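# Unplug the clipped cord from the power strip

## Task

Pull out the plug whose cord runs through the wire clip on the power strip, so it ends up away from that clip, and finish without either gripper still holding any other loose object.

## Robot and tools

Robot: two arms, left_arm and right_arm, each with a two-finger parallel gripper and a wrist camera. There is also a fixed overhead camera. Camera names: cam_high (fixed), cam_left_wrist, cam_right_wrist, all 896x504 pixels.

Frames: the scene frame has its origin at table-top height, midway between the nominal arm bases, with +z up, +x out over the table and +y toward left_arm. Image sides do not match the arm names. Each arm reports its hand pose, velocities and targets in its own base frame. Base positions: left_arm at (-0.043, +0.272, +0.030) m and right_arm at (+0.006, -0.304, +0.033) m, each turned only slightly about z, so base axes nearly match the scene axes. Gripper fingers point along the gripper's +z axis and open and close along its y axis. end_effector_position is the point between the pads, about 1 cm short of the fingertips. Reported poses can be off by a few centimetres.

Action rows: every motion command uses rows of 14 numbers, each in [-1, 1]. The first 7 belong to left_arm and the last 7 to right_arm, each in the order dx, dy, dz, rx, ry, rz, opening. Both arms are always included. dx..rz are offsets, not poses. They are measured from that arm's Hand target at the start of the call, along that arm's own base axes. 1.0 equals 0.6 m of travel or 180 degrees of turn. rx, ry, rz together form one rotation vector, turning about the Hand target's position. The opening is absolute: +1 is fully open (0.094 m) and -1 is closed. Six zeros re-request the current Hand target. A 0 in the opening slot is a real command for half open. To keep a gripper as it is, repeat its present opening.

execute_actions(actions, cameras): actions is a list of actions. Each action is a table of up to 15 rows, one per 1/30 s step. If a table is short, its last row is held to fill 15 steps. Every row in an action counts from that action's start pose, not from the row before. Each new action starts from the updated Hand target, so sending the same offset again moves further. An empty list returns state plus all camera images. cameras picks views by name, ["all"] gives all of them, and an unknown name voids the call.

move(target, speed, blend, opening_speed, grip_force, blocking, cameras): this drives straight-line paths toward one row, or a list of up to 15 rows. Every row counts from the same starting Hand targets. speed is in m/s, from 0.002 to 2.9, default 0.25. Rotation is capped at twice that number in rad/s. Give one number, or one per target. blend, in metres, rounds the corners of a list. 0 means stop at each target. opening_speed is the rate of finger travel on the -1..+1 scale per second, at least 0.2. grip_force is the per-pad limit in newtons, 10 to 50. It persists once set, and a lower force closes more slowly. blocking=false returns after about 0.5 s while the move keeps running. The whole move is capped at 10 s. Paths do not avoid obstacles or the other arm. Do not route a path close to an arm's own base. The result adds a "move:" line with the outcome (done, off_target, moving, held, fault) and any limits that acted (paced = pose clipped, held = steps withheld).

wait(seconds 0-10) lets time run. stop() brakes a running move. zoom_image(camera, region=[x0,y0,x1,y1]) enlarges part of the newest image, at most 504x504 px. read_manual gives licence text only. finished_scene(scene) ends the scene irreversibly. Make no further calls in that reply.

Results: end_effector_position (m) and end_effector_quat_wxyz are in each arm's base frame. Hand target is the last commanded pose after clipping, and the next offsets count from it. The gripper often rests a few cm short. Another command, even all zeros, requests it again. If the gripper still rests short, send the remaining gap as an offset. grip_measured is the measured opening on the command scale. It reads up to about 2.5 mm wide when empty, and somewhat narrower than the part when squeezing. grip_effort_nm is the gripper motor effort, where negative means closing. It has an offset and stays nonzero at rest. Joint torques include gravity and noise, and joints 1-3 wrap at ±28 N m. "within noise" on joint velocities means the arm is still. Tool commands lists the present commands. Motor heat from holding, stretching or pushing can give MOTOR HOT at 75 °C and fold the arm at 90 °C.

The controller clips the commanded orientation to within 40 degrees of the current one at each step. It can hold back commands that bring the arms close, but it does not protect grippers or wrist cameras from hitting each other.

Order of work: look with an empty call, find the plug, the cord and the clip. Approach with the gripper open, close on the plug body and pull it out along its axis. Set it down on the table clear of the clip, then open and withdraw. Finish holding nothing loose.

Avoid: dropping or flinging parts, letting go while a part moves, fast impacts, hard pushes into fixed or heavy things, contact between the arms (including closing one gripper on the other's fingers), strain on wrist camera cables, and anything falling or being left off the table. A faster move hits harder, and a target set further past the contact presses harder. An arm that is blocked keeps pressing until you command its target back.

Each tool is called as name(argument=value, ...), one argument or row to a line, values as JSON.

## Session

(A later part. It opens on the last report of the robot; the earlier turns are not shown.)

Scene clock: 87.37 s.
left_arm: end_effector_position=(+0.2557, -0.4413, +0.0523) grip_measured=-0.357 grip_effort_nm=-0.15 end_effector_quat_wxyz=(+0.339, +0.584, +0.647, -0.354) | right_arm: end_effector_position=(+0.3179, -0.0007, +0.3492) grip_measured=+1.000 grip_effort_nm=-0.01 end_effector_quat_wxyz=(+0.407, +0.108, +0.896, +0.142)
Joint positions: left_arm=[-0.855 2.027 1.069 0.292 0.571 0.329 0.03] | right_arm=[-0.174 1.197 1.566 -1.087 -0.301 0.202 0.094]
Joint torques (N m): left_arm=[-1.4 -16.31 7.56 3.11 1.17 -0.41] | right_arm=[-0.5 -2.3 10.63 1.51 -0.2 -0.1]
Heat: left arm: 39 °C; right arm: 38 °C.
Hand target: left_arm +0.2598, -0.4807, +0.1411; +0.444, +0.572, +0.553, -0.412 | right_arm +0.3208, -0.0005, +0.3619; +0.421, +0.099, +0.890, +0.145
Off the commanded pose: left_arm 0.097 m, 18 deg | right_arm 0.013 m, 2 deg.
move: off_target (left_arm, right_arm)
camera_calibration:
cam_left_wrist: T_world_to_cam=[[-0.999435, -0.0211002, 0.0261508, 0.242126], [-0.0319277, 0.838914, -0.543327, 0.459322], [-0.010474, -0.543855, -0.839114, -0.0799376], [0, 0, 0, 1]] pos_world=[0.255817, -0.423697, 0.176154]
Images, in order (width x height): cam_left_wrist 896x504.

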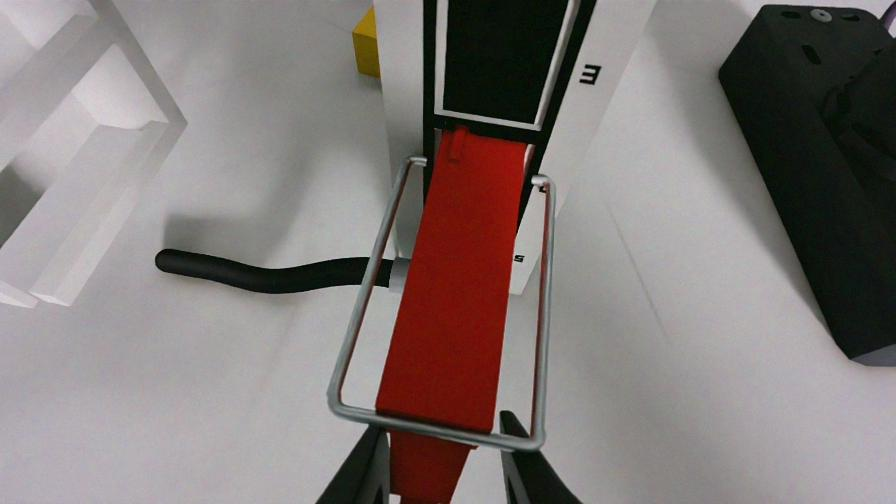

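move(
  target=[0,-0.03,0.09,0.0,0,0,-0.36,0,0,0,0,0,0,1],
  speed=0.06,
  cameras=["cam_left_wrist"],
)

Scene clock: 99.63 s.
left_arm: end_effector_position=(+0.2549, -0.4357, +0.0710) grip_measured=-0.357 grip_effort_nm=-0.15 end_effector_quat_wxyz=(+0.310, +0.578, +0.675, -0.337) | right_arm: end_effector_position=(+0.3179, -0.0007, +0.3492) grip_measured=+1.000 grip_effort_nm=0.00 end_effector_quat_wxyz=(+0.407, +0.108, +0.896, +0.142)
Joint positions: left_arm=[-0.861 1.96 1.131 0.09 0.534 0.315 0.03] | right_arm=[-0.174 1.197 1.566 -1.087 -0.301 0.202 0.094]
Joint torques (N m): left_arm=[-2.97 -18.77 12.31 3.05 1.37 -0.38] | right_arm=[-0.58 -2.28 10.52 1.54 -0.21 -0.16]
Motor temperatures (°C): left_arm=[27 37 40 48 28 28 27] | right_arm=[28 30 38 39 27 28 25]
Heat: left arm: 48 °C; right arm: 39 °C.
Hand target: left_arm +0.2598, -0.4986, +0.1951; +0.444, +0.572, +0.553, -0.412 | right_arm +0.3208, -0.0005, +0.3619; +0.421, +0.099, +0.890, +0.145
Off the commanded pose: left_arm 0.139 m, 22 deg | right_arm 0.013 m, 2 deg.
move: off_target (left_arm, right_arm)
camera_calibration:
cam_left_wrist: T_world_to_cam=[[-0.996432, -0.0549492, 0.0640554, 0.222735], [-0.0790694, 0.873183, -0.480936, 0.487221], [-0.0295051, -0.484285, -0.874413, -0.0278683], [0, 0, 0, 1]] pos_world=[0.259643, -0.426691, 0.195686]
Images, in order (width x height): cam_left_wrist 896x504.

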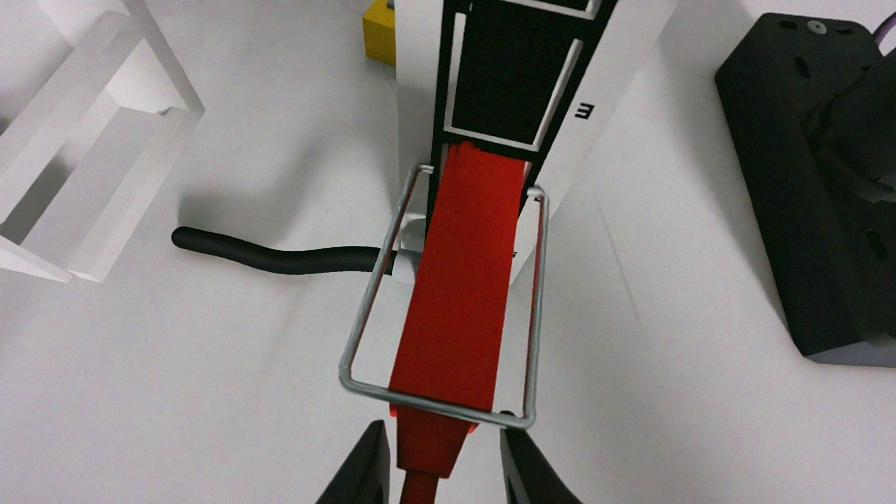

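move(
  target=[
    [0,-0.06,0.0,0.0,0,0,-0.36,0,0,0,0,0,0,1],
    [0,-0.06,0.06,0.0,0,0,-0.36,0,0,0,0,0,0,1],
  ],
  blend=[0.01,0],
  speed=0.06,
  cameras=["cam_left_wrist","cam_high"],
)

Scene clock: 103.47 s.
left_arm: end_effector_position=(+0.2593, -0.5253, +0.1885) grip_measured=-0.358 grip_effort_nm=-0.13 end_effector_quat_wxyz=(+0.404, +0.575, +0.587, -0.401) | right_arm: end_effector_position=(+0.3179, -0.0007, +0.3492) grip_measured=+1.000 grip_effort_nm=-0.01 end_effector_quat_wxyz=(+0.407, +0.108, +0.896, +0.142)
Joint positions: left_arm=[-0.948 2.021 1.479 0.112 0.565 0.234 0.03] | right_arm=[-0.174 1.197 1.566 -1.087 -0.301 0.202 0.094]
Joint torques (N m): left_arm=[-0.61 -13.48 9.46 1.85 0.22 -0.05] | right_arm=[-0.4 -2.28 10.45 1.46 -0.17 -0.05]
Heat: left arm: 48 °C; right arm: 39 °C.
Hand target: left_arm +0.2597, -0.5346, +0.2312; +0.444, +0.572, +0.553, -0.412 | right_arm +0.3208, -0.0005, +0.3619; +0.421, +0.099, +0.890, +0.145
Off the commanded pose: left_arm 0.044 m, 6 deg | right_arm 0.013 m, 2 deg.
move: off_target (left_arm, right_arm)
camera_calibration:
cam_left_wrist: T_world_to_cam=[[-0.999012, 0.0234077, -0.0377893, 0.27577], [0.0430046, 0.724093, -0.688361, 0.551516], [0.01125, -0.689305, -0.724384, -0.11486], [0, 0, 0, 1]] pos_world=[0.253072, -0.484978, 0.30686]
Images, in order (width x height): cam_high 896x504, cam_left_wrist 896x504.

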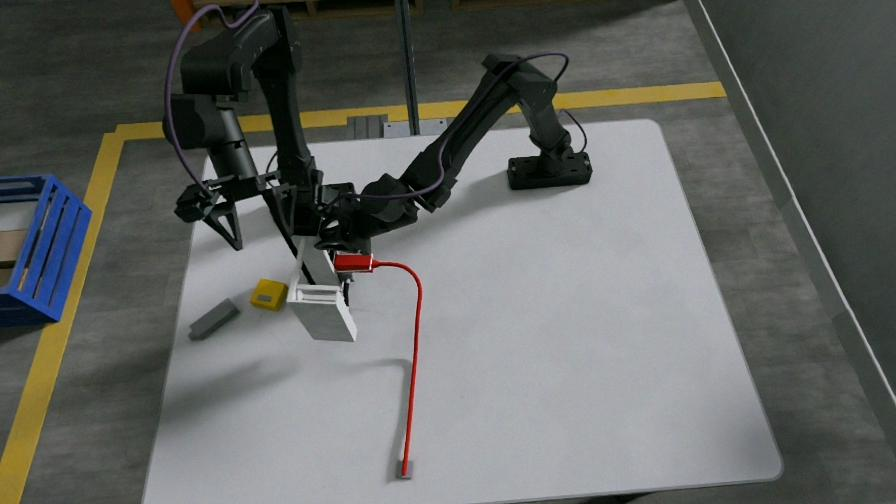

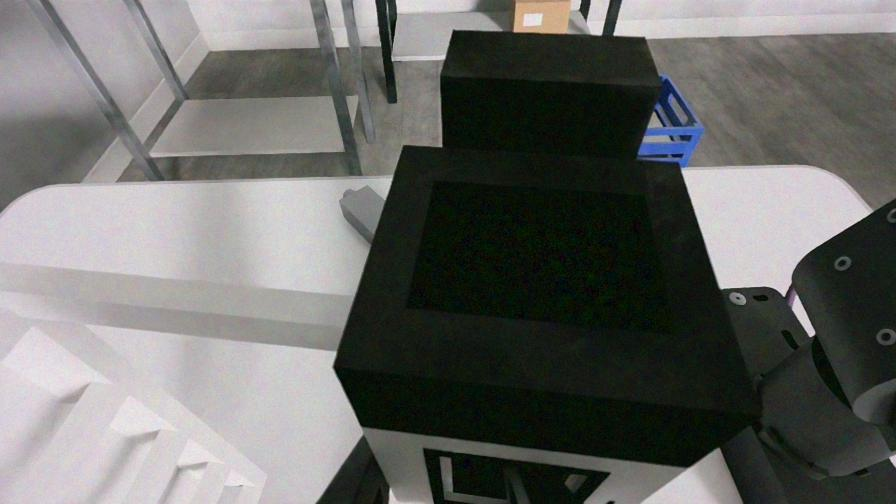

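move(
  target=[0,0.2,0.0,0.083,0,0,-0.36,0,0,0,0,0,0,1],
  speed=0.15,
  cameras=["cam_left_wrist","cam_high"],
)

zoom_image(
  camera="cam_high",
  region=[300, 210, 420, 310],
)

Scene clock: 107.00 s.
left_arm: end_effector_position=(+0.2636, -0.4159, +0.2099) grip_measured=-0.358 grip_effort_nm=-0.13 end_effector_quat_wxyz=(+0.346, +0.622, +0.620, -0.331) | right_arm: end_effector_position=(+0.3179, -0.0007, +0.3492) grip_measured=+1.000 grip_effort_nm=0.00 end_effector_quat_wxyz=(+0.407, +0.108, +0.896, +0.142)
Joint positions: left_arm=[-0.795 1.752 1.416 -0.389 0.614 0.494 0.03] | right_arm=[-0.174 1.197 1.566 -1.087 -0.301 0.202 0.094]
Joint torques (N m): left_arm=[0.13 -11.77 6.31 1.37 0.42 0.06] | right_arm=[-0.57 -2.35 10.47 1.51 -0.21 -0.13]
Heat: left arm: 47 °C; right arm: 39 °C.
Hand target: left_arm +0.2599, -0.4147, +0.2312; +0.366, +0.625, +0.602, -0.337 | right_arm +0.3208, -0.0005, +0.3619; +0.421, +0.099, +0.890, +0.145
Off the commanded pose: left_arm 0.022 m, 3 deg | right_arm 0.013 m, 2 deg.
move: off_target (left_arm, right_arm)
camera_calibration:
cam_left_wrist: T_world_to_cam=[[-0.997731, 0.0398023, -0.0542934, 0.288217], [0.0622327, 0.852879, -0.518386, 0.499638], [0.0256727, -0.520589, -0.853421, 0.0694439], [0, 0, 0, 1]] pos_world=[0.254686, -0.401451, 0.333918]
Images, in order (width x height): cam_high 896x504, cam_left_wrist 896x504.

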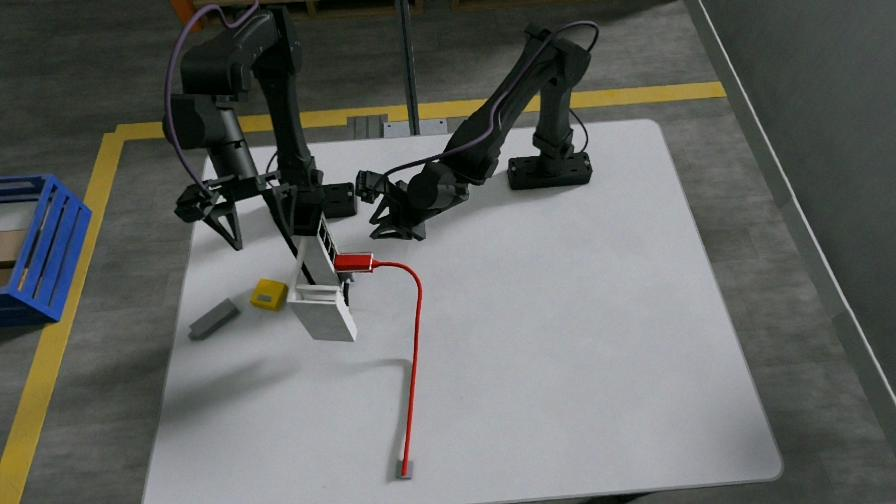

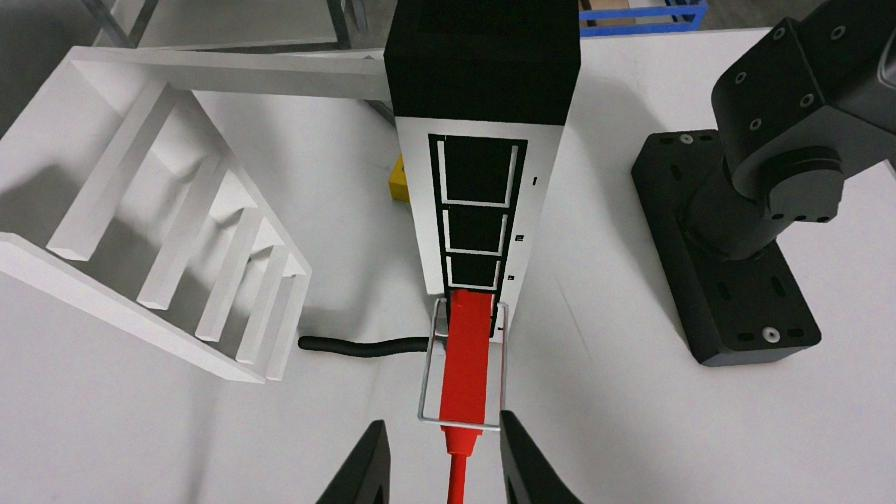

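Scaled by 4.200 from the camera's 896x504 image, which has a finer 1280x720 frame.

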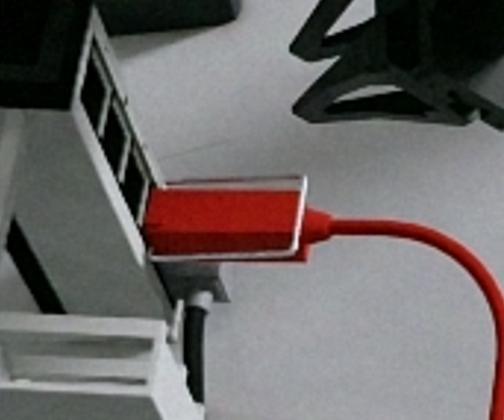

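move(
  target=[
    [-0.003,0.033,-0.285,0,0,0,-0.36,0,0,0,0,0,0,1],
    [-0.003,-0.105,-0.285,0,0,0,-0.36,0,0,0,0,0,0,1],
  ],
  speed=0.12,
  cameras=["cam_left_wrist","cam_high"],
)

zoom_image(
  camera="cam_left_wrist",
  region=[250, 250, 650, 504],
)

Scene clock: 113.37 s.
left_arm: end_effector_position=(+0.2557, -0.4497, +0.0309) grip_measured=-0.358 grip_effort_nm=-0.13 end_effector_quat_wxyz=(+0.324, +0.625, +0.636, -0.315) | right_arm: end_effector_position=(+0.3179, -0.0007, +0.3492) grip_measured=+1.000 grip_effort_nm=0.00 end_effector_quat_wxyz=(+0.407, +0.108, +0.896, +0.142)
Joint positions: left_arm=[-0.881 2.09 1.15 0.189 0.521 0.441 0.03] | right_arm=[-0.174 1.197 1.566 -1.087 -0.301 0.202 0.094]
Joint torques (N m): left_arm=[-1.91 -10.45 8.65 1.97 0.48 -0.21] | right_arm=[-0.43 -2.4 10.56 1.48 -0.21 -0.13]
Heat: left arm: 44 °C; right arm: 39 °C.
Hand target: left_arm +0.2580, -0.4775, +0.0600; +0.366, +0.624, +0.602, -0.337 | right_arm +0.3208, -0.0005, +0.3619; +0.421, +0.099, +0.890, +0.145
Off the commanded pose: left_arm 0.041 m, 7 deg | right_arm 0.013 m, 2 deg.
move: off_target (left_arm, right_arm)
camera_calibration:
cam_left_wrist: T_world_to_cam=[[-0.998873, 0.029765, -0.0369781, 0.267185], [0.0436126, 0.883012, -0.467321, 0.452933], [0.0187424, -0.468406, -0.883314, -0.0746605], [0, 0, 0, 1]] pos_world=[0.248529, -0.442869, 0.155596]
Images, in order (width x height): cam_high 896x504, cam_left_wrist 896x504.

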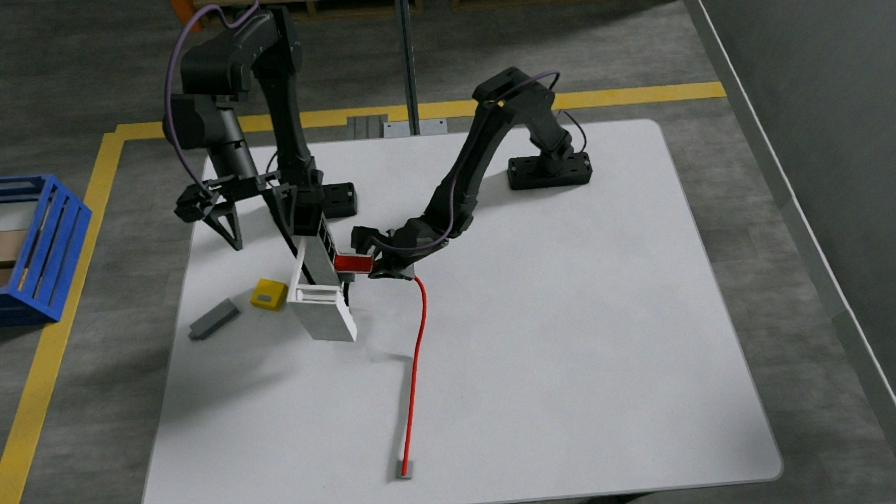

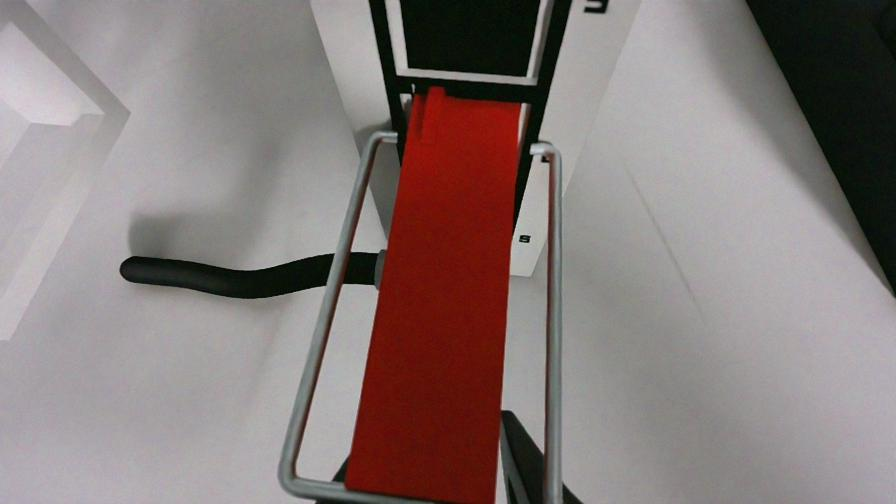

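Scaled by 1.260 from the camera's 896x504 image, which has a finer 1280x720 frame.

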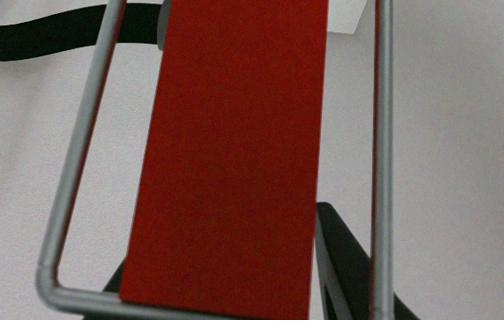

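move(
  target=[
    [0,0.15,0.0,0,0,0,-0.36,0,0,0,0,0,0,1],
    [0.0,0.17,0.1,-0.1,0,0,-0.36,0,0,0,0,0,0,1],
  ],
  speed=0.12,
  cameras=["cam_left_wrist","cam_high"],
)

zoom_image(
  camera="cam_left_wrist",
  region=[300, 250, 600, 504],
)

Scene clock: 128.17 s.
left_arm: end_effector_position=(+0.2574, -0.3760, +0.1013) grip_measured=-0.358 grip_effort_nm=-0.13 end_effector_quat_wxyz=(+0.438, +0.558, +0.562, -0.427) | right_arm: end_effector_position=(+0.3179, -0.0007, +0.3492) grip_measured=+1.000 grip_effort_nm=-0.01 end_effector_quat_wxyz=(+0.407, +0.108, +0.896, +0.142)
Joint positions: left_arm=[-0.673 1.883 0.752 0.741 0.843 0.307 0.03] | right_arm=[-0.174 1.197 1.566 -1.087 -0.301 0.202 0.094]
Joint torques (N m): left_arm=[0.36 -10.96 4.08 1.7 0.32 -0.04] | right_arm=[-0.36 -2.26 10.43 1.41 -0.25 -0.13]
Heat: left arm: 44 °C; right arm: 39 °C.
Hand target: left_arm +0.2580, -0.3755, +0.1202; +0.459, +0.560, +0.542, -0.427 | right_arm +0.3208, -0.0005, +0.3619; +0.421, +0.099, +0.890, +0.145
Off the commanded pose: left_arm 0.019 m, 3 deg | right_arm 0.013 m, 2 deg.
move: off_target (left_arm, right_arm)
camera_calibration:
cam_left_wrist: T_world_to_cam=[[-0.998167, 0.0206402, -0.0568888, 0.267646], [0.0566622, 0.648904, -0.758757, 0.358751], [0.0212545, -0.76059, -0.648885, -0.112197], [0, 0, 0, 1]] pos_world=[0.249212, -0.323655, 0.214627]
Images, in order (width x height): cam_high 896x504, cam_left_wrist 896x504.

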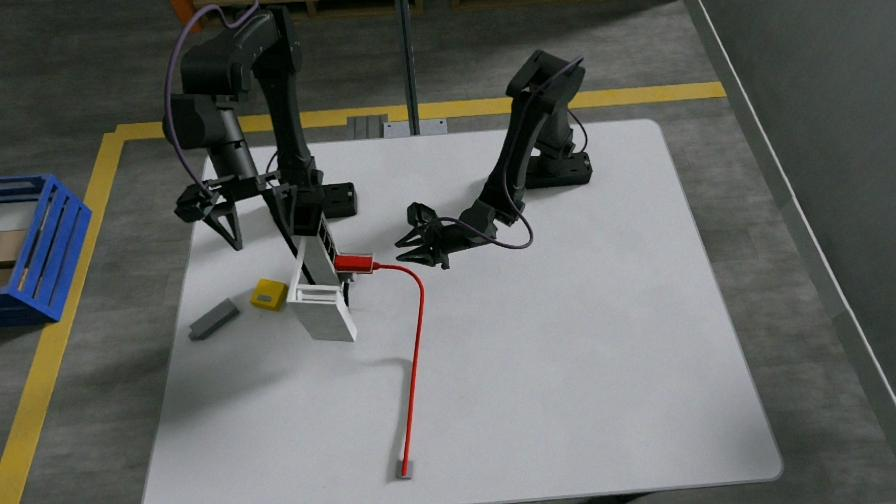

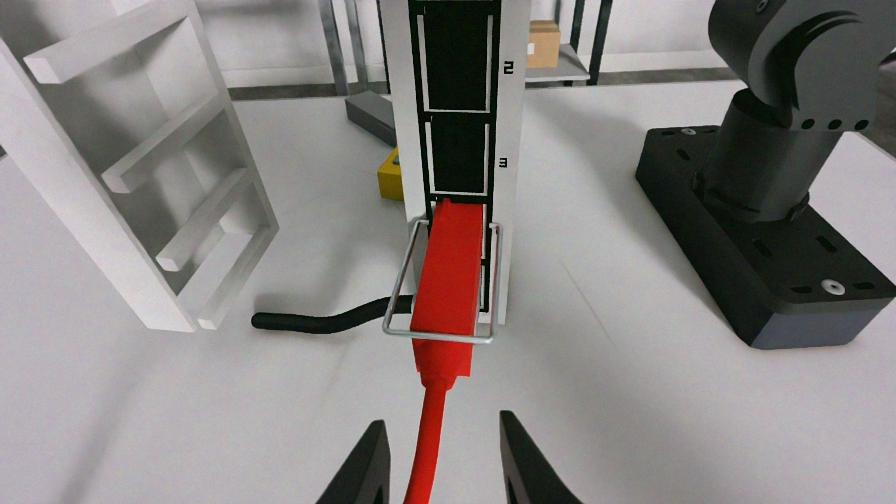

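Scaled by 1.680 from the camera's 896x504 image, which has a finer 1280x720 frame.

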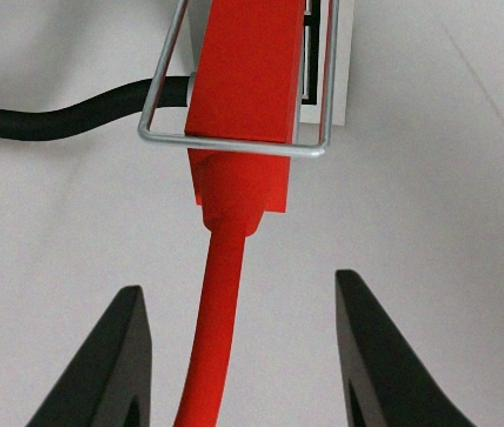

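move(
  target=[
    [0.003,0.0,-0.092,0,0,0,-0.36,0,0,0,0,0,0,1],
    [0.003,-0.19,-0.092,0,0,0,-0.36,0,0,0,0,0,0,1],
  ],
  speed=0.1,
  cameras=["cam_left_wrist","cam_high"],
)

zoom_image(
  camera="cam_left_wrist",
  region=[200, 200, 700, 504],
)

Scene clock: 133.23 s.
left_arm: end_effector_position=(+0.2553, -0.4308, +0.0625) grip_measured=-0.358 grip_effort_nm=-0.13 end_effector_quat_wxyz=(+0.417, +0.557, +0.549, -0.463) | right_arm: end_effector_position=(+0.3179, -0.0007, +0.3492) grip_measured=+1.000 grip_effort_nm=0.00 end_effector_quat_wxyz=(+0.407, +0.108, +0.896, +0.142)
Joint positions: left_arm=[-0.768 2.156 0.917 0.899 0.833 0.211 0.03] | right_arm=[-0.174 1.197 1.566 -1.087 -0.301 0.202 0.094]
Joint torques (N m): left_arm=[-9.61 -5.6 12.94 1.69 -1.8 -0.06] | right_arm=[-0.32 -2.37 10.43 1.46 -0.23 -0.07]
Motor temperatures (°C): left_arm=[27 36 40 43 27 28 27] | right_arm=[28 29 38 39 27 27 25]
Heat: left arm: 43 °C; right arm: 39 °C.
Hand target: left_arm +0.2598, -0.4896, +0.0648; +0.459, +0.560, +0.542, -0.427 | right_arm +0.3208, -0.0005, +0.3619; +0.421, +0.099, +0.890, +0.145
Off the commanded pose: left_arm 0.059 m, 6 deg | right_arm 0.013 m, 2 deg.
move: off_target (left_arm, right_arm)
camera_calibration:
cam_left_wrist: T_world_to_cam=[[-0.99658, 0.0824642, -0.0053706, 0.28757], [0.0558098, 0.623683, -0.779683, 0.355717], [-0.0609464, -0.777316, -0.626152, -0.166599], [0, 0, 0, 1]] pos_world=[0.25658, -0.375069, 0.174575]
Images, in order (width x height): cam_high 896x504, cam_left_wrist 896x504.

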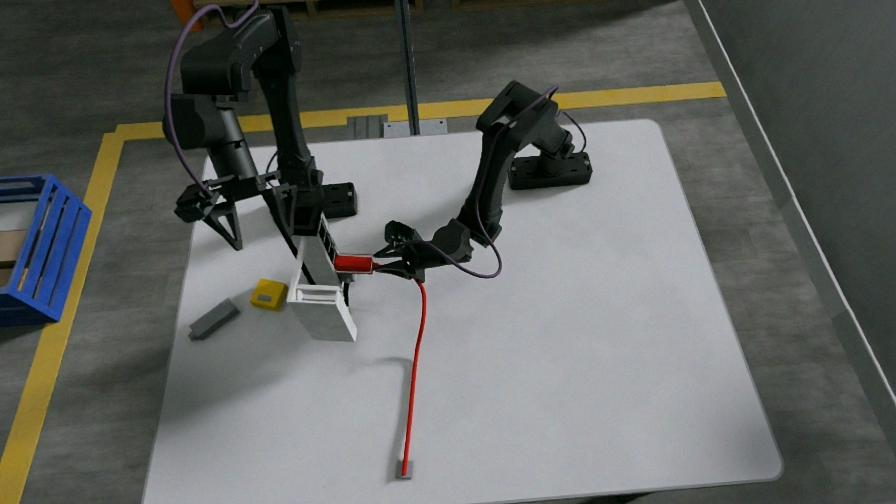

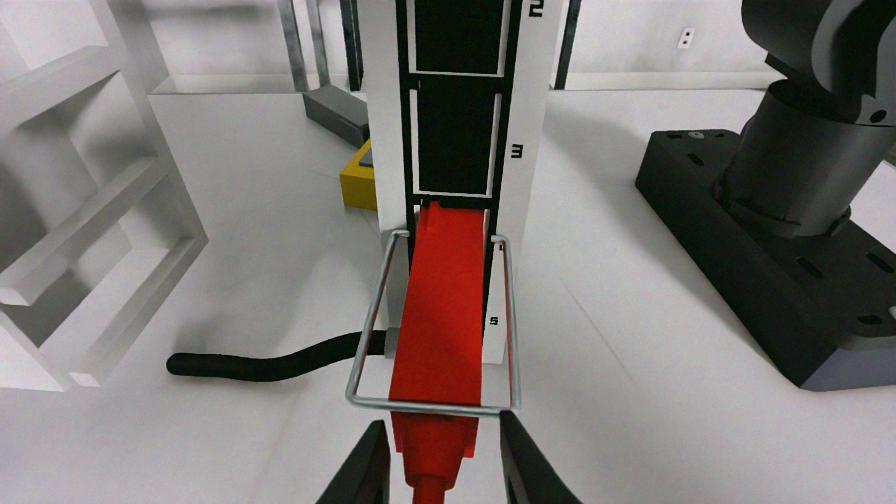

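Scaled by 1.008 from the camera's 896x504 image, which has a finer 1280x720 frame.

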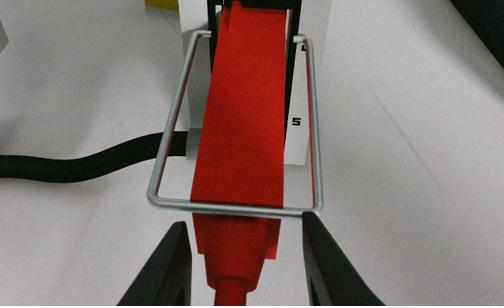

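move(
  target=[
    [0.003,0.06,0.0,0,0,0,-0.36,0,0,0,0,0,0,1],
    [0.003,0.06,-0.035,0,0,0,-0.36,0,0,0,0,0,0,1],
    [0.003,0.0,-0.035,0,0,0,-0.36,0,0,0,0,0,0,1],
  ],
  speed=0.1,
  cameras=["cam_left_wrist","cam_high"],
)

zoom_image(
  camera="cam_left_wrist",
  region=[200, 200, 700, 504],
)

Scene clock: 137.33 s.
left_arm: end_effector_position=(+0.2627, -0.4348, +0.0515) grip_measured=-0.358 grip_effort_nm=-0.13 end_effector_quat_wxyz=(+0.440, +0.556, +0.537, -0.457) | right_arm: end_effector_position=(+0.3179, -0.0007, +0.3492) grip_measured=+1.000 grip_effort_nm=0.00 end_effector_quat_wxyz=(+0.407, +0.108, +0.896, +0.142)
Joint positions: left_arm=[-0.767 2.233 0.932 1.012 0.82 0.213 0.03] | right_arm=[-0.174 1.197 1.566 -1.087 -0.301 0.202 0.094]
Joint torques (N m): left_arm=[-9.54 -5.86 12.38 1.28 -1.63 0] | right_arm=[-0.57 -2.21 10.36 1.52 -0.24 -0.1]
Heat: left arm: 43 °C; right arm: 39 °C.
Hand target: left_arm +0.2615, -0.4896, +0.0439; +0.459, +0.560, +0.542, -0.427 | right_arm +0.3208, -0.0005, +0.3619; +0.421, +0.099, +0.890, +0.145
Off the commanded pose: left_arm 0.055 m, 4 deg | right_arm 0.013 m, 2 deg.
move: off_target (left_arm, right_arm)
camera_calibration:
cam_left_wrist: T_world_to_cam=[[-0.996474, 0.0680734, -0.0490552, 0.291136], [0.0801294, 0.598589, -0.797038, 0.332758], [-0.0248932, -0.798158, -0.601933, -0.1959], [0, 0, 0, 1]] pos_world=[0.258569, -0.375363, 0.161583]
Images, in order (width x height): cam_high 896x504, cam_left_wrist 896x504.

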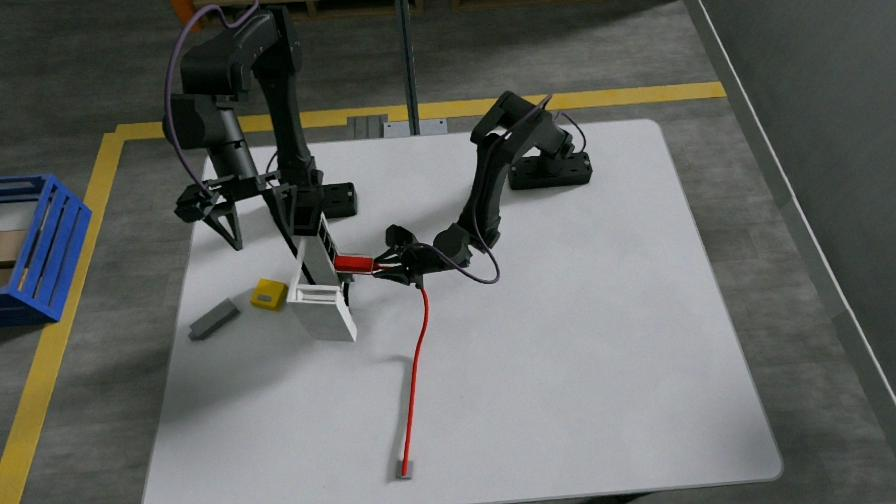

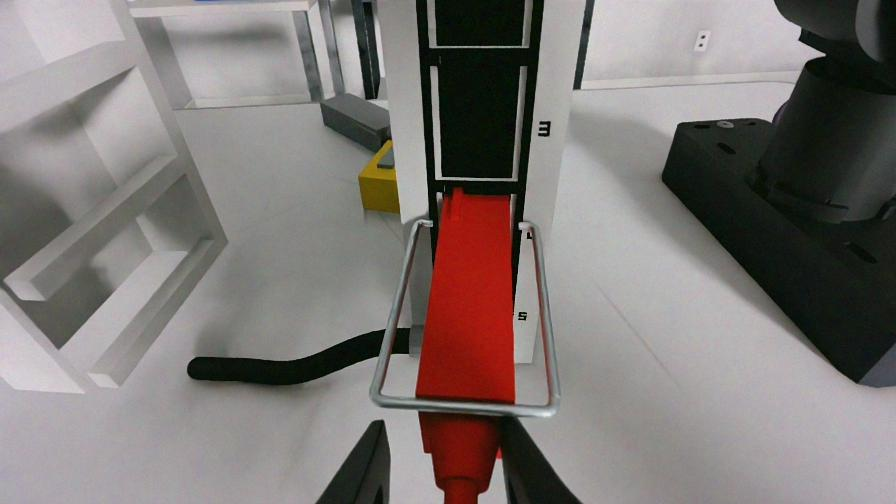

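Scaled by 1.008 from the camera's 896x504 image, which has a finer 1280x720 frame.

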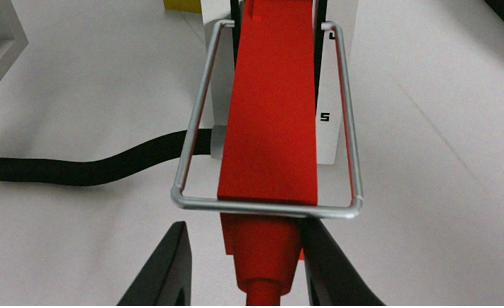

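move(
  target=[
    [-0.01,0.07,0.0,0,0,0,-0.36,0,0,0,0,0,0,1],
    [-0.01,0.07,0.0,0,0,0,-0.36,0,0,0,0,0,0,1],
  ],
  speed=0.15,
  cameras=["cam_left_wrist"],
)

zoom_image(
  camera="cam_left_wrist",
  region=[250, 250, 650, 504],
)

Scene clock: 139.70 s.
left_arm: end_effector_position=(+0.2633, -0.4315, +0.0523) grip_measured=-0.358 grip_effort_nm=-0.13 end_effector_quat_wxyz=(+0.461, +0.555, +0.531, -0.444) | right_arm: end_effector_position=(+0.3179, -0.0007, +0.3492) grip_measured=+1.000 grip_effort_nm=-0.01 end_effector_quat_wxyz=(+0.407, +0.108, +0.896, +0.142)
Joint positions: left_arm=[-0.769 2.233 0.9 1.074 0.789 0.227 0.03] | right_arm=[-0.174 1.197 1.566 -1.087 -0.301 0.202 0.094]
Joint torques (N m): left_arm=[-4.62 -9.37 4.74 1.2 -0.75 0.11] | right_arm=[-0.55 -2.32 10.18 1.48 -0.2 -0.06]
Heat: left arm: 42 °C; right arm: 39 °C.
Hand target: left_arm +0.2556, -0.4476, +0.0439; +0.459, +0.560, +0.542, -0.427 | right_arm +0.3208, -0.0005, +0.3619; +0.421, +0.099, +0.890, +0.145
Off the commanded pose: left_arm 0.020 m, 2 deg | right_arm 0.013 m, 2 deg.
move: off_target (left_arm, right_arm)
camera_calibration:
cam_left_wrist: T_world_to_cam=[[-0.994932, 0.0423371, -0.0912058, 0.28222], [0.0985957, 0.588853, -0.802204, 0.322583], [0.0197439, -0.80713, -0.590043, -0.209064], [0, 0, 0, 1]] pos_world=[0.253113, -0.370644, 0.161161]
Images, in order (width x height): cam_left_wrist 896x504.

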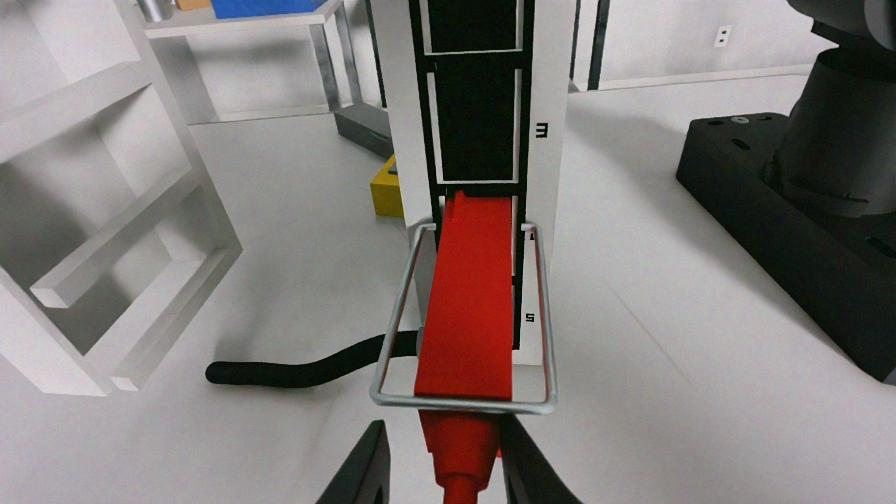

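Scaled by 1.260 from the camera's 896x504 image, which has a finer 1280x720 frame.

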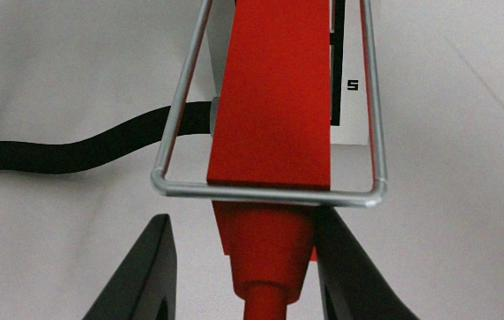

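move(
  target=[0,0.07,0.02,0,0,0,-0.36,0,0,0,0,0,0,1],
  speed=0.15,
  cameras=["cam_left_wrist"],
)

Scene clock: 142.37 s.
left_arm: end_effector_position=(+0.2595, -0.4064, +0.0482) grip_measured=-0.358 grip_effort_nm=-0.13 end_effector_quat_wxyz=(+0.460, +0.555, +0.548, -0.424) | right_arm: end_effector_position=(+0.3179, -0.0007, +0.3492) grip_measured=+1.000 grip_effort_nm=0.00 end_effector_quat_wxyz=(+0.407, +0.108, +0.896, +0.142)
Joint positions: left_arm=[-0.741 2.168 0.796 1.064 0.772 0.266 0.03] | right_arm=[-0.174 1.197 1.566 -1.087 -0.301 0.202 0.094]
Joint torques (N m): left_arm=[-0.06 -11.89 2.73 1.31 0.27 0.03] | right_arm=[-0.54 -2.26 10.63 1.5 -0.17 -0.15]
Heat: left arm: 42 °C; right arm: 39 °C.
Hand target: left_arm +0.2557, -0.4055, +0.0559; +0.459, +0.560, +0.542, -0.427 | right_arm +0.3208, -0.0005, +0.3619; +0.421, +0.099, +0.890, +0.145
Off the commanded pose: left_arm 0.009 m, 1 deg | right_arm 0.013 m, 2 deg.
move: off_target (right_arm)
camera_calibration:
cam_left_wrist: T_world_to_cam=[[-0.99531, 0.00907722, -0.0963115, 0.263876], [0.0810581, 0.621654, -0.779086, 0.321642], [0.0528005, -0.783239, -0.619474, -0.188689], [0, 0, 0, 1]] pos_world=[0.24653, -0.350134, 0.159114]
Images, in order (width x height): cam_left_wrist 896x504.

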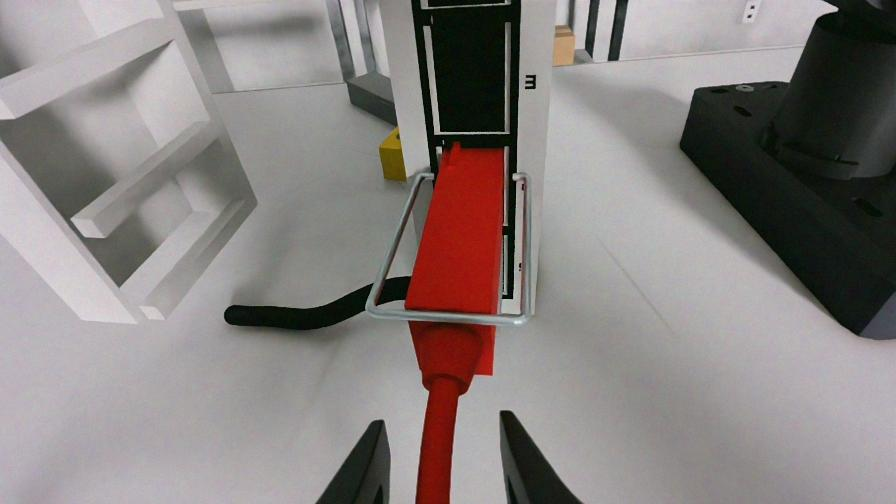

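move(
  target=[
    [-0.007,0.0,-0.005,0,0,0,-0.36,0,0,0,0,0,0,1],
    [-0.007,-0.07,-0.005,0,0,0,-0.36,0,0,0,0,0,0,1],
  ],
  speed=0.08,
  cameras=["cam_left_wrist"],
)

Scene clock: 145.87 s.
left_arm: end_effector_position=(+0.2562, -0.4392, +0.0505) grip_measured=-0.358 grip_effort_nm=-0.13 end_effector_quat_wxyz=(+0.460, +0.556, +0.551, -0.419) | right_arm: end_effector_position=(+0.3179, -0.0007, +0.3492) grip_measured=+1.000 grip_effort_nm=0.00 end_effector_quat_wxyz=(+0.407, +0.108, +0.896, +0.142)
Joint positions: left_arm=[-0.817 2.194 0.884 1.013 0.689 0.244 0.03] | right_arm=[-0.174 1.197 1.566 -1.087 -0.301 0.202 0.094]
Joint torques (N m): left_arm=[-1.36 -9.01 5.57 1.58 0.22 -0.1] | right_arm=[-0.53 -2.17 10.25 1.48 -0.21 -0.12]
Heat: left arm: 41 °C; right arm: 39 °C.
Hand target: left_arm +0.2514, -0.4476, +0.0529; +0.459, +0.560, +0.542, -0.427 | right_arm +0.3208, -0.0005, +0.3619; +0.421, +0.099, +0.890, +0.145
Off the commanded pose: left_arm 0.010 m, 1 deg | right_arm 0.013 m, 2 deg.
move: off_target (right_arm)
camera_calibration:
cam_left_wrist: T_world_to_cam=[[-0.994991, 0.0024123, -0.099939, 0.258281], [0.0791817, 0.629271, -0.773142, 0.347705], [0.0610237, -0.777182, -0.62631, -0.211863], [0, 0, 0, 1]] pos_world=[0.242384, -0.38408, 0.161946]
Images, in order (width x height): cam_left_wrist 896x504.

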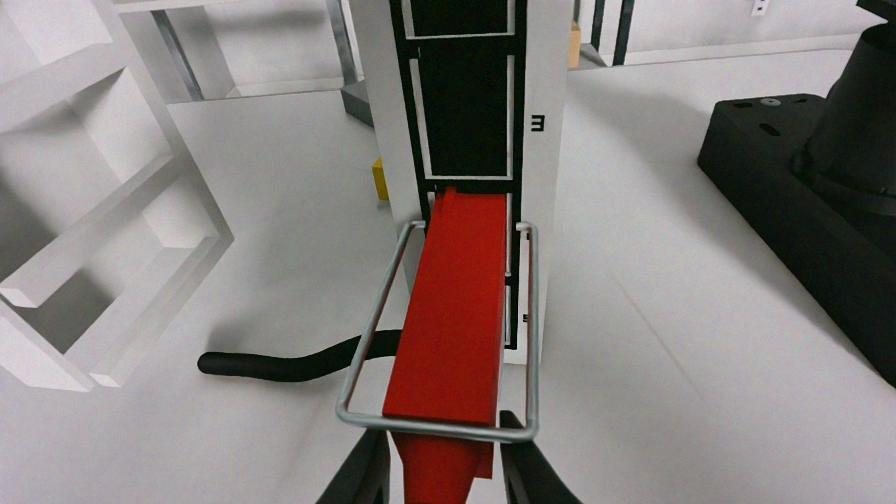

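Aligned. Go deeper.

move(
  target=[0.002,-0.06,-0.005,0,0,0,-0.36,0,0,0,0,0,0,1],
  speed=0.08,
  cameras=["cam_left_wrist"],
)

Scene clock: 147.53 s.
left_arm: end_effector_position=(+0.2558, -0.4611, +0.0327) grip_measured=-0.358 grip_effort_nm=-0.13 end_effector_quat_wxyz=(+0.434, +0.555, +0.572, -0.420) | right_arm: end_effector_position=(+0.3179, -0.0007, +0.3492) grip_measured=+1.000 grip_effort_nm=-0.01 end_effector_quat_wxyz=(+0.407, +0.108, +0.896, +0.142)
Joint positions: left_arm=[-0.857 2.257 0.978 0.933 0.653 0.218 0.03] | right_arm=[-0.174 1.197 1.566 -1.087 -0.301 0.202 0.094]
Joint torques (N m): left_arm=[-2.99 -9.44 8.09 1.87 0 -0.09] | right_arm=[-0.4 -2.28 10.32 1.5 -0.2 -0.1]
Heat: left arm: 41 °C; right arm: 39 °C.
Hand target: left_arm +0.2526, -0.4836, +0.0500; +0.459, +0.560, +0.542, -0.427 | right_arm +0.3208, -0.0005, +0.3619; +0.421, +0.099, +0.890, +0.145
Off the commanded pose: left_arm 0.029 m, 5 deg | right_arm 0.013 m, 2 deg.
move: off_target (left_arm, right_arm)
camera_calibration:
cam_left_wrist: T_world_to_cam=[[-0.998763, 0.0048328, -0.0494981, 0.256627], [0.0402651, 0.662755, -0.747753, 0.372245], [0.0291914, -0.748821, -0.662129, -0.217542], [0, 0, 0, 1]] pos_world=[0.247671, -0.410848, 0.147009]
Images, in order (width x height): cam_left_wrist 896x504.

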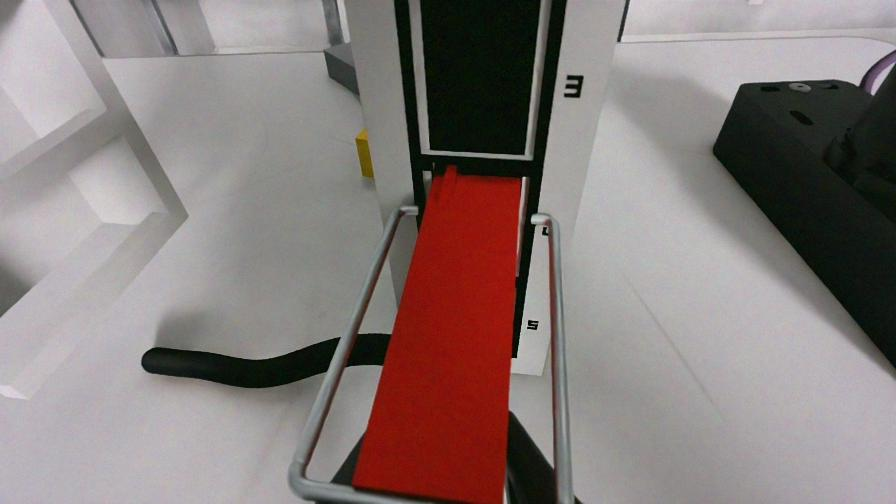

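move(
  target=[0.002,0.0,0.15,0,0,0,-0.36,0,0,0,0,0,0,1],
  speed=0.06,
  cameras=["cam_left_wrist"],
)

Scene clock: 150.60 s.
left_arm: end_effector_position=(+0.2534, -0.4769, +0.1094) grip_measured=-0.358 grip_effort_nm=-0.13 end_effector_quat_wxyz=(+0.433, +0.560, +0.569, -0.419) | right_arm: end_effector_position=(+0.3179, -0.0007, +0.3492) grip_measured=+1.000 grip_effort_nm=-0.01 end_effector_quat_wxyz=(+0.407, +0.108, +0.896, +0.142)
Joint positions: left_arm=[-0.886 2.046 1.063 0.636 0.631 0.218 0.03] | right_arm=[-0.174 1.197 1.566 -1.087 -0.301 0.202 0.094]
Joint torques (N m): left_arm=[-0.34 -12.89 6.8 1.72 0.2 0.01] | right_arm=[-0.44 -2.32 10.48 1.49 -0.16 -0.08]
Heat: left arm: 42 °C; right arm: 39 °C.
Hand target: left_arm +0.2538, -0.4835, +0.1399; +0.459, +0.560, +0.542, -0.427 | right_arm +0.3208, -0.0005, +0.3619; +0.421, +0.099, +0.890, +0.145
Off the commanded pose: left_arm 0.031 m, 4 deg | right_arm 0.013 m, 2 deg.
move: off_target (left_arm, right_arm)
camera_calibration:
cam_left_wrist: T_world_to_cam=[[-0.99841, 0.0135494, -0.054716, 0.262735], [0.0498294, 0.665946, -0.744334, 0.43892], [0.0263526, -0.745877, -0.665562, -0.17603], [0, 0, 0, 1]] pos_world=[0.245085, -0.427153, 0.223921]
Images, in order (width x height): cam_left_wrist 896x504.

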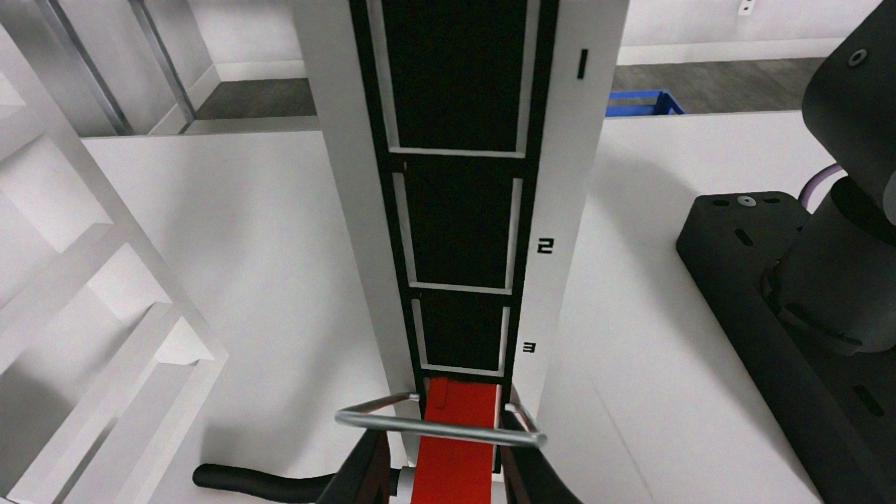

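move(
  target=[
    [0.002,-0.01,0.05,0,0,0,-0.36,0,0,0,0,0,0,1],
    [0.002,-0.035,0.07,0,0,0,-0.36,0,0,0,0,0,0,1],
  ],
  speed=0.06,
  cameras=["cam_left_wrist","cam_high"],
)

Scene clock: 155.20 s.
left_arm: end_effector_position=(+0.2526, -0.4999, +0.1543) grip_measured=-0.358 grip_effort_nm=-0.13 end_effector_quat_wxyz=(+0.434, +0.563, +0.561, -0.425) | right_arm: end_effector_position=(+0.3179, -0.0007, +0.3492) grip_measured=+1.000 grip_effort_nm=-0.01 end_effector_quat_wxyz=(+0.407, +0.108, +0.896, +0.142)
Joint positions: left_arm=[-0.917 2.005 1.205 0.471 0.618 0.207 0.03] | right_arm=[-0.174 1.197 1.566 -1.087 -0.301 0.202 0.094]
Joint torques (N m): left_arm=[-0.29 -12.63 7.62 1.65 0.08 -0.03] | right_arm=[-0.5 -2.25 10.55 1.46 -0.25 -0.14]
Heat: left arm: 42 °C; right arm: 40 °C.
Hand target: left_arm +0.2549, -0.5046, +0.1818; +0.459, +0.560, +0.542, -0.427 | right_arm +0.3208, -0.0005, +0.3619; +0.421, +0.099, +0.890, +0.145
Off the commanded pose: left_arm 0.028 m, 4 deg | right_arm 0.013 m, 2 deg.
move: off_target (left_arm, right_arm)
camera_calibration:
cam_left_wrist: T_world_to_cam=[[-0.997837, 0.0289458, -0.0590127, 0.272819], [0.0635052, 0.656138, -0.751964, 0.48052], [0.0169543, -0.754086, -0.656557, -0.166425], [0, 0, 0, 1]] pos_world=[0.244535, -0.448683, 0.268166]
Images, in order (width x height): cam_high 896x504, cam_left_wrist 896x504.

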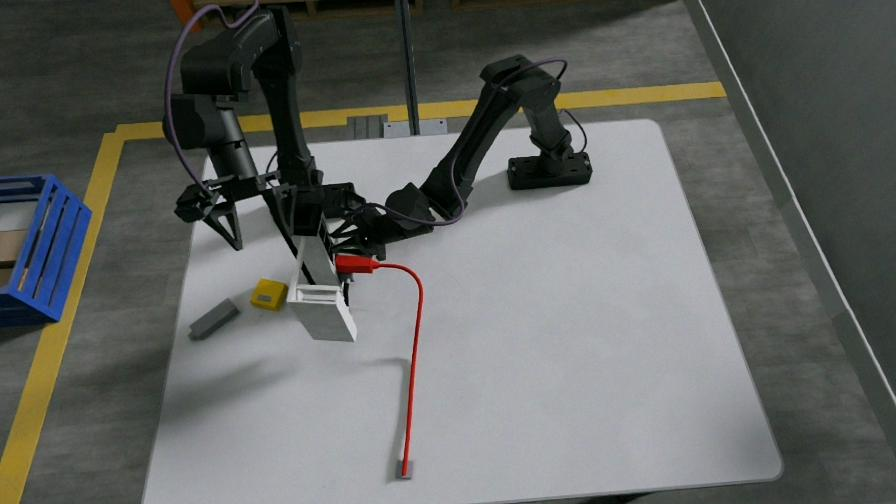

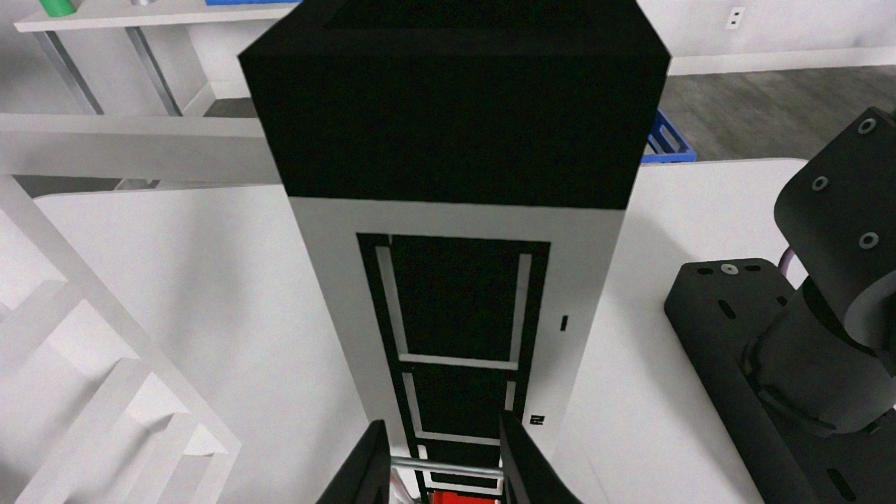

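move(
  target=[0.0,0.18,0.0,-0.0,0,0,-0.36,0,0,0,0,0,0,1],
  speed=0.1,
  cameras=["cam_left_wrist","cam_high"],
)

Scene clock: 157.67 s.
left_arm: end_effector_position=(+0.2574, -0.3981, +0.1627) grip_measured=-0.358 grip_effort_nm=-0.13 end_effector_quat_wxyz=(+0.438, +0.555, +0.564, -0.427) | right_arm: end_effector_position=(+0.3179, -0.0007, +0.3492) grip_measured=+1.000 grip_effort_nm=0.00 end_effector_quat_wxyz=(+0.407, +0.108, +0.896, +0.142)
Joint positions: left_arm=[-0.725 1.747 0.894 0.487 0.791 0.271 0.03] | right_arm=[-0.174 1.197 1.566 -1.087 -0.301 0.202 0.094]
Joint torques (N m): left_arm=[0.08 -11.02 5 1.64 0.28 0.11] | right_arm=[-0.58 -2.14 10.47 1.46 -0.18 -0.11]
Heat: left arm: 42 °C; right arm: 40 °C.
Hand target: left_arm +0.2549, -0.3966, +0.1820; +0.459, +0.560, +0.542, -0.427 | right_arm +0.3208, -0.0005, +0.3619; +0.421, +0.099, +0.890, +0.145
Off the commanded pose: left_arm 0.019 m, 3 deg | right_arm 0.013 m, 2 deg.
move: off_target (left_arm, right_arm)
camera_calibration:
cam_left_wrist: T_world_to_cam=[[-0.998494, 0.0151844, -0.0527251, 0.268832], [0.0499742, 0.648387, -0.759669, 0.421348], [0.0226512, -0.761159, -0.648169, -0.0898373], [0, 0, 0, 1]] pos_world=[0.249406, -0.345659, 0.276029]
Images, in order (width x height): cam_high 896x504, cam_left_wrist 896x504.

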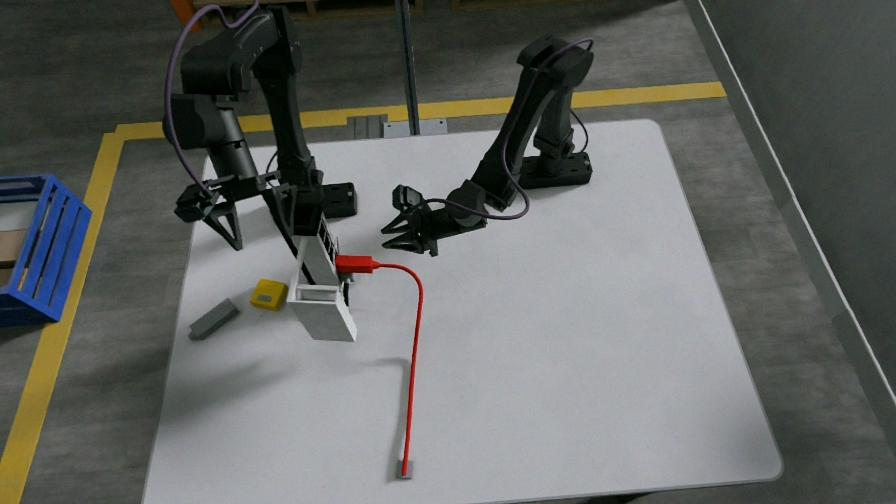

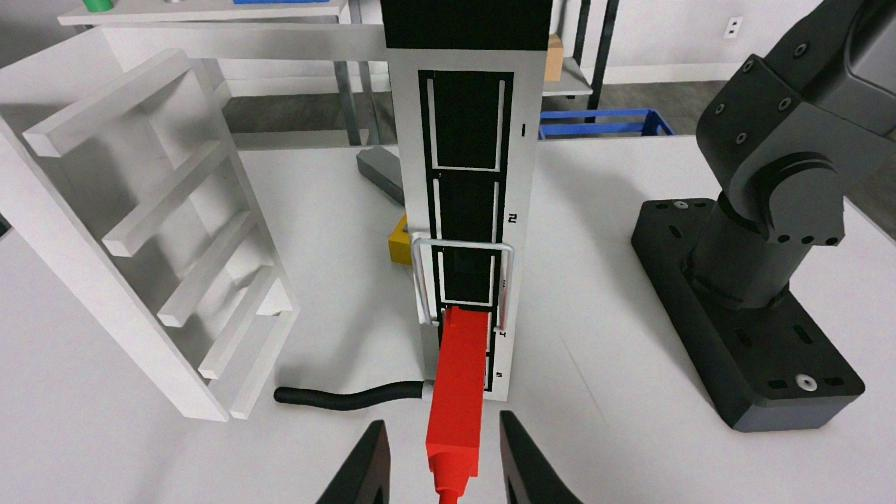

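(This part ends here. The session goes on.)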